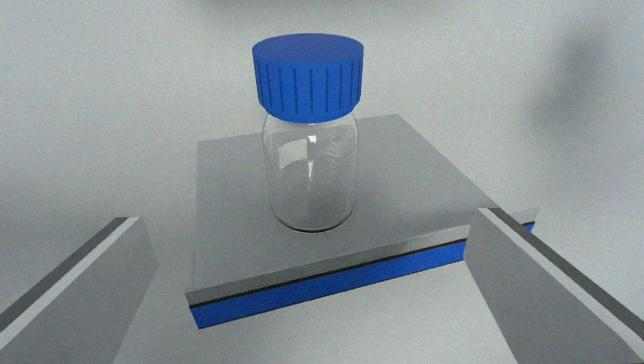

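Scene clock: 93.40 s.
Joint torques (N m): left_arm=[-17.3 8.81 10.68 0.53 -1.76 0.19 0.49] | right_arm=[-8.13 -3.63 -10.01 2.52 -0.02 1.61 0.07]
External joint torques (N m): left_arm=[-1.05 1.26 0.01 -0.12 0.18 -0.23 0.48] | right_arm=[-1.63 -1.02 0.66 0.1 -0.21 0.26 0.07]
Wrist force (N): left_arm=[1.0 -5.0 0.2] | right_arm=[3.9 6.2 -0.3]
Wrist torque (N m): left_arm=[0.18 0.12 -0.09] | right_arm=[-0.27 0.16 -0.14]
Wrist force, peak (N): left_arm=[0.9 -5.4 0.0] | right_arm=[3.8 6.4 -0.7]
move: refused
base_odometry: x=-0.202 y=+2.599 heading=+1.818
lidar_m: 0.41 0.42 0.59 1.52 2.32 3.24 5.43 2.93 2.22 1.61 0.60 0.44
base_status: not commanded
joint_positions: torso_squat_rad=+0.350 torso_shift_rad=+0.000 torso_pitch_rad=+0.000 torso_yaw_rad=+0.000 left_shoulder_pitch_rad=-1.687 left_shoulder_roll_rad=+0.172 left_shoulder_yaw_rad=-1.393 left_elbow_rad=-1.794 left_forearm_roll_rad=+0.208 left_wrist_pitch_rad=+1.695 left_hand_roll_rad=+0.219 left_gripper_m=+0.100 right_shoulder_pitch_rad=-1.558 right_shoulder_roll_rad=-2.176 right_shoulder_yaw_rad=+1.880 right_elbow_rad=-2.101 right_forearm_roll_rad=+0.527 right_wrist_pitch_rad=+0.253 right_hand_roll_rad=-0.770 right_gripper_m=+0.055 head_pan_rad=+0.000 head_tilt_rad=+0.300
joint_status: not commanded
wheel_motors_off: 0
motor_effort: left_wheel=+3(3) right_wheel=-2(3)
contact_limits: left_gripper_m 450 mA; right_gripper_m 450 mA
chest: x=-0.2280 y=-0.0002 z=+1.2475 quat_wxyz=(+1.000, +0.000, +0.000, +0.000)
left_hand: x=+0.1800 y=-0.1670 z=+1.2461 quat_wxyz=(+0.466, +0.391, -0.510, -0.608)
left_hand_status: refused: the posture found for that pose stands 20 mm from the torso (limit 20 mm). Nothing moved. The solve starts from where the arm stands: from another posture it may find a clear one.
right_hand: x=+0.2000 y=-0.4696 z=+1.2846 quat_wxyz=(+0.547, -0.454, -0.448, +0.543)
pictures: none

not run: a stop that you did not command came earlier in this reply.

not run: a stop that you did not command came earlier in this reply.

not run: a stop that you did not command came earlier in this reply.

>>> move(joints={"left_shoulder_pitch_rad": -1.719, "left_shoulder_roll_rad": 0.509, "left_shoulder_yaw_rad": -1.211, "left_elbow_rad": -2.191, "left_forearm_roll_rad": 0.377, "left_wrist_pitch_rad": 1.802, "left_hand_roll_rad": 0.132})

>>> move(joints={"left_shoulder_pitch_rad": -1.403, "left_shoulder_roll_rad": 1.658, "left_shoulder_yaw_rad": -0.868, "left_elbow_rad": -2.58, "left_forearm_roll_rad": 0.704, "left_wrist_pitch_rad": 1.341, "left_hand_roll_rad": -0.016})

>>> move(joints={"left_shoulder_pitch_rad": -1.148, "left_shoulder_roll_rad": 2.284, "left_shoulder_yaw_rad": -0.994, "left_elbow_rad": -2.239, "left_forearm_roll_rad": 0.737, "left_wrist_pitch_rad": 0.698, "left_hand_roll_rad": -0.093})

>>> move(target={"side": "left", "x": 0.237, "y": 0.598, "z": 1.422, "quat_wxyz": [0.5953, 0.4995, -0.4045, -0.4821]}, min_time_s=0.8, cameras=["left_wrist_camera", "head_camera"])

Scene clock: 95.73 s.
Joint torques (N m): left_arm=[-16.72 7.03 9.75 1.48 -1.92 0.04 0.19] | right_arm=[-7.83 -3.46 -10.53 2.55 -0.06 1.5 0.29]
External joint torques (N m): left_arm=[-0.85 0.02 -0.51 -0.27 0.02 -0.2 0.18] | right_arm=[-1.33 -0.84 0.14 0.12 -0.24 0.15 0.3]
Wrist force (N): left_arm=[0.8 -5.1 0.4] | right_arm=[3.6 6.0 -0.9]
Wrist torque (N m): left_arm=[0.19 0.10 0.04] | right_arm=[-0.25 0.12 -0.17]
Wrist force, peak (N): left_arm=[1.6 -6.2 0.1] | right_arm=[3.5 7.2 -0.3]
move: done
base_odometry: x=-0.202 y=+2.599 heading=+1.818
lidar_m: 0.41 0.43 0.59 1.52 2.32 3.23 5.43 2.93 2.22 1.61 0.59 0.43
base_status: not commanded
joint_positions: torso_squat_rad=+0.350 torso_shift_rad=+0.000 torso_pitch_rad=+0.000 torso_yaw_rad=+0.000 left_shoulder_pitch_rad=-1.719 left_shoulder_roll_rad=+0.509 left_shoulder_yaw_rad=-1.211 left_elbow_rad=-2.191 left_forearm_roll_rad=+0.377 left_wrist_pitch_rad=+1.802 left_hand_roll_rad=+0.132 left_gripper_m=+0.100 right_shoulder_pitch_rad=-1.558 right_shoulder_roll_rad=-2.176 right_shoulder_yaw_rad=+1.880 right_elbow_rad=-2.101 right_forearm_roll_rad=+0.527 right_wrist_pitch_rad=+0.253 right_hand_roll_rad=-0.770 right_gripper_m=+0.055 head_pan_rad=+0.000 head_tilt_rad=+0.300
joint_status: all done
wheel_motors_off: 0
motor_effort: left_wheel=+3(3) right_wheel=-2(3)
contact_limits: left_gripper_m 450 mA; right_gripper_m 450 mA
chest: x=-0.2280 y=-0.0002 z=+1.2475 quat_wxyz=(+1.000, +0.000, +0.000, +0.000)
left_hand: x=+0.1647 y=-0.0799 z=+1.3249 quat_wxyz=(+0.466, +0.391, -0.510, -0.608)
right_hand: x=+0.2000 y=-0.4696 z=+1.2846 quat_wxyz=(+0.547, -0.454, -0.448, +0.543)
pictures: none

Scene clock: 97.30 s.
Joint torques (N m): left_arm=[-10.83 5.31 8.73 4.54 -2.01 0.02 0.16] | right_arm=[-7.94 -3.78 -10.69 2.53 0.03 1.72 0.2]
External joint torques (N m): left_arm=[-0.36 0.19 0.45 -0.32 -0.1 0.07 0.15] | right_arm=[-1.43 -1.16 -0.02 0.1 -0.16 0.37 0.21]
Wrist force (N): left_arm=[0.8 -5.2 -0.3] | right_arm=[3.0 6.3 -0.9]
Wrist torque (N m): left_arm=[0.19 0.09 0.04] | right_arm=[-0.26 0.06 -0.17]
Wrist force, peak (N): left_arm=[2.0 -5.6 -0.2] | right_arm=[4.0 7.3 -0.7]
move: done
base_odometry: x=-0.202 y=+2.599 heading=+1.818
lidar_m: 0.41 0.43 0.60 1.52 2.32 3.23 5.42 2.92 2.22 1.61 0.59 0.43
base_status: not commanded
joint_positions: torso_squat_rad=+0.350 torso_shift_rad=+0.000 torso_pitch_rad=+0.000 torso_yaw_rad=+0.000 left_shoulder_pitch_rad=-1.403 left_shoulder_roll_rad=+1.658 left_shoulder_yaw_rad=-0.868 left_elbow_rad=-2.580 left_forearm_roll_rad=+0.704 left_wrist_pitch_rad=+1.341 left_hand_roll_rad=-0.016 left_gripper_m=+0.100 right_shoulder_pitch_rad=-1.558 right_shoulder_roll_rad=-2.176 right_shoulder_yaw_rad=+1.880 right_elbow_rad=-2.101 right_forearm_roll_rad=+0.527 right_wrist_pitch_rad=+0.253 right_hand_roll_rad=-0.770 right_gripper_m=+0.055 head_pan_rad=+0.000 head_tilt_rad=+0.300
joint_status: all done
wheel_motors_off: 0
motor_effort: left_wheel=+3(3) right_wheel=-2(3)
contact_limits: left_gripper_m 450 mA; right_gripper_m 450 mA
chest: x=-0.2280 y=-0.0002 z=+1.2475 quat_wxyz=(+1.000, +0.000, +0.000, +0.000)
left_hand: x=+0.1800 y=+0.2201 z=+1.3903 quat_wxyz=(+0.542, +0.455, -0.454, -0.541)
right_hand: x=+0.2000 y=-0.4695 z=+1.2846 quat_wxyz=(+0.547, -0.454, -0.448, +0.543)
pictures: none

Scene clock: 98.50 s.
Joint torques (N m): left_arm=[-6.15 7.69 8.65 5.78 -0.98 -0.09 0.13] | right_arm=[-7.46 -3.46 -10.24 2.55 -0.02 1.59 0.25]
External joint torques (N m): left_arm=[-0.36 -0.09 -1.1 0.09 0.2 0.11 0.12] | right_arm=[-0.96 -0.85 0.43 0.12 -0.21 0.24 0.26]
Wrist force (N): left_arm=[0.7 -5.4 -0.1] | right_arm=[3.9 5.8 -0.8]
Wrist torque (N m): left_arm=[0.23 0.09 0.02] | right_arm=[-0.25 0.12 -0.12]
Wrist force, peak (N): left_arm=[-0.4 -6.3 -0.6] | right_arm=[3.2 7.1 -1.7]
move: done
base_odometry: x=-0.202 y=+2.599 heading=+1.818
lidar_m: 0.41 0.43 0.60 1.52 2.32 3.23 5.43 2.93 2.22 1.60 0.59 0.43
base_status: not commanded
joint_positions: torso_squat_rad=+0.350 torso_shift_rad=+0.000 torso_pitch_rad=+0.000 torso_yaw_rad=+0.000 left_shoulder_pitch_rad=-1.148 left_shoulder_roll_rad=+2.284 left_shoulder_yaw_rad=-0.994 left_elbow_rad=-2.239 left_forearm_roll_rad=+0.737 left_wrist_pitch_rad=+0.698 left_hand_roll_rad=-0.093 left_gripper_m=+0.100 right_shoulder_pitch_rad=-1.558 right_shoulder_roll_rad=-2.176 right_shoulder_yaw_rad=+1.880 right_elbow_rad=-2.101 right_forearm_roll_rad=+0.527 right_wrist_pitch_rad=+0.253 right_hand_roll_rad=-0.770 right_gripper_m=+0.055 head_pan_rad=+0.000 head_tilt_rad=+0.300
joint_status: all done
wheel_motors_off: 0
motor_effort: left_wheel=+3(3) right_wheel=-3(3)
contact_limits: left_gripper_m 450 mA; right_gripper_m 450 mA
chest: x=-0.2280 y=-0.0002 z=+1.2475 quat_wxyz=(+1.000, +0.000, +0.000, +0.000)
left_hand: x=+0.1749 y=+0.4700 z=+1.4202 quat_wxyz=(+0.627, +0.527, -0.369, -0.439)
right_hand: x=+0.2000 y=-0.4696 z=+1.2846 quat_wxyz=(+0.547, -0.454, -0.448, +0.543)
pictures: none

Scene clock: 100.43 s.
Joint torques (N m): left_arm=[-9.3 18.64 7.05 7.58 0.1 -0.76 0.21] | right_arm=[-8.1 -3.53 -10.25 2.32 0.19 1.59 0.23]
External joint torques (N m): left_arm=[0.59 -0.36 -1.67 -0.13 -0.36 0.06 0.2] | right_arm=[-1.6 -0.92 0.42 -0.11 0 0.24 0.24]
Wrist force (N): left_arm=[2.7 -3.7 -0.1] | right_arm=[4.1 6.6 -0.5]
Wrist torque (N m): left_arm=[0.04 0.33 0.03] | right_arm=[-0.29 0.18 -0.16]
Wrist force, peak (N): left_arm=[14.1 82.2 31.4] | right_arm=[5.4 7.3 -1.3]
move: done
base_odometry: x=-0.202 y=+2.599 heading=+1.818
lidar_m: 0.40 0.43 0.59 1.52 2.31 3.23 5.42 2.91 2.22 1.61 0.59 0.43
base_status: not commanded
joint_positions: torso_squat_rad=+0.350 torso_shift_rad=+0.000 torso_pitch_rad=+0.000 torso_yaw_rad=+0.000 left_shoulder_pitch_rad=-0.119 left_shoulder_roll_rad=+2.301 left_shoulder_yaw_rad=-0.546 left_elbow_rad=-1.500 left_forearm_roll_rad=+1.156 left_wrist_pitch_rad=-0.184 left_hand_roll_rad=-0.410 left_gripper_m=+0.100 right_shoulder_pitch_rad=-1.558 right_shoulder_roll_rad=-2.176 right_shoulder_yaw_rad=+1.880 right_elbow_rad=-2.101 right_forearm_roll_rad=+0.527 right_wrist_pitch_rad=+0.253 right_hand_roll_rad=-0.770 right_gripper_m=+0.055 head_pan_rad=+0.000 head_tilt_rad=+0.300
joint_status: all done
wheel_motors_off: 0
motor_effort: left_wheel=-2(7) right_wheel=+2(3)
contact_limits: left_gripper_m 450 mA; right_gripper_m 450 mA
chest: x=-0.2281 y=-0.0003 z=+1.2475 quat_wxyz=(+1.000, +0.000, +0.000, +0.000)
left_hand: x=+0.2370 y=+0.5976 z=+1.4227 quat_wxyz=(+0.595, +0.500, -0.405, -0.482)
left_hand_status: reached (checked arc that bows 47 mm and turns the hand up to 8 deg, planned for 1.2 s): 1 mm and 0.1 deg off.
right_hand: x=+0.1998 y=-0.4697 z=+1.2847 quat_wxyz=(+0.547, -0.454, -0.448, +0.543)
pictures: head_camera, left_wrist_camera
head_camera: T_world_to_cam=[[-0.02918, -0.99933, 0.02225, -0.03382], [-0.26022, -0.0139, -0.96545, 1.40237], [0.96511, -0.03396, -0.25964, 0.51786]] pos_world=[-0.13586, 0.00327, 1.48912]
left_wrist_camera: T_world_to_cam=[[0.17254, -0.985, 0.00052, 0.54594], [-0.6026, -0.10597, -0.79098, 1.3587], [0.77917, 0.13616, -0.61184, 0.67863]] pos_world=[0.19579, 0.58933, 1.48963]

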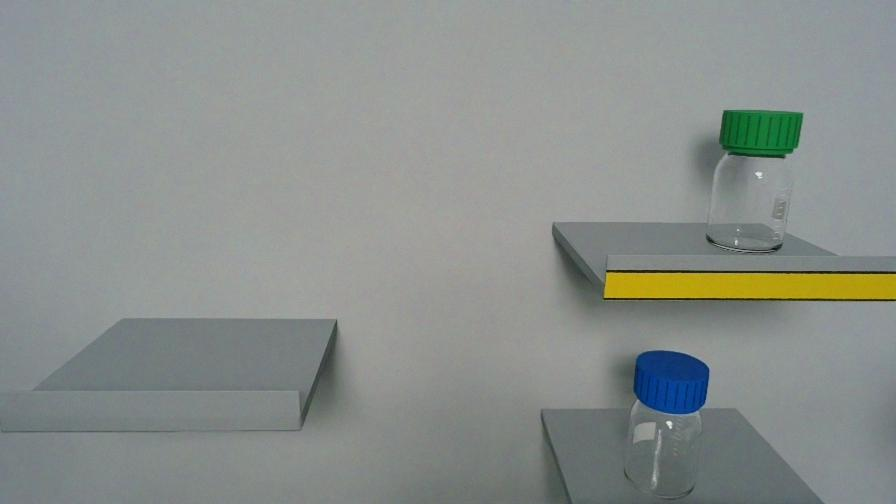

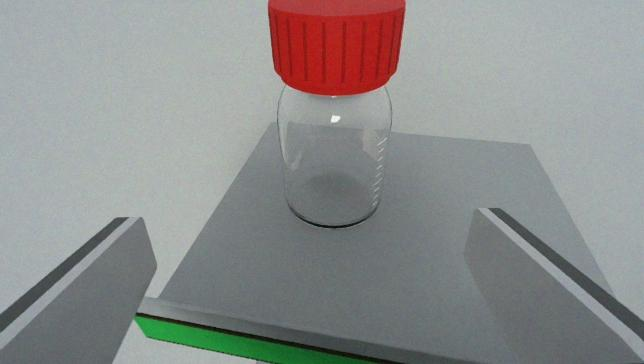

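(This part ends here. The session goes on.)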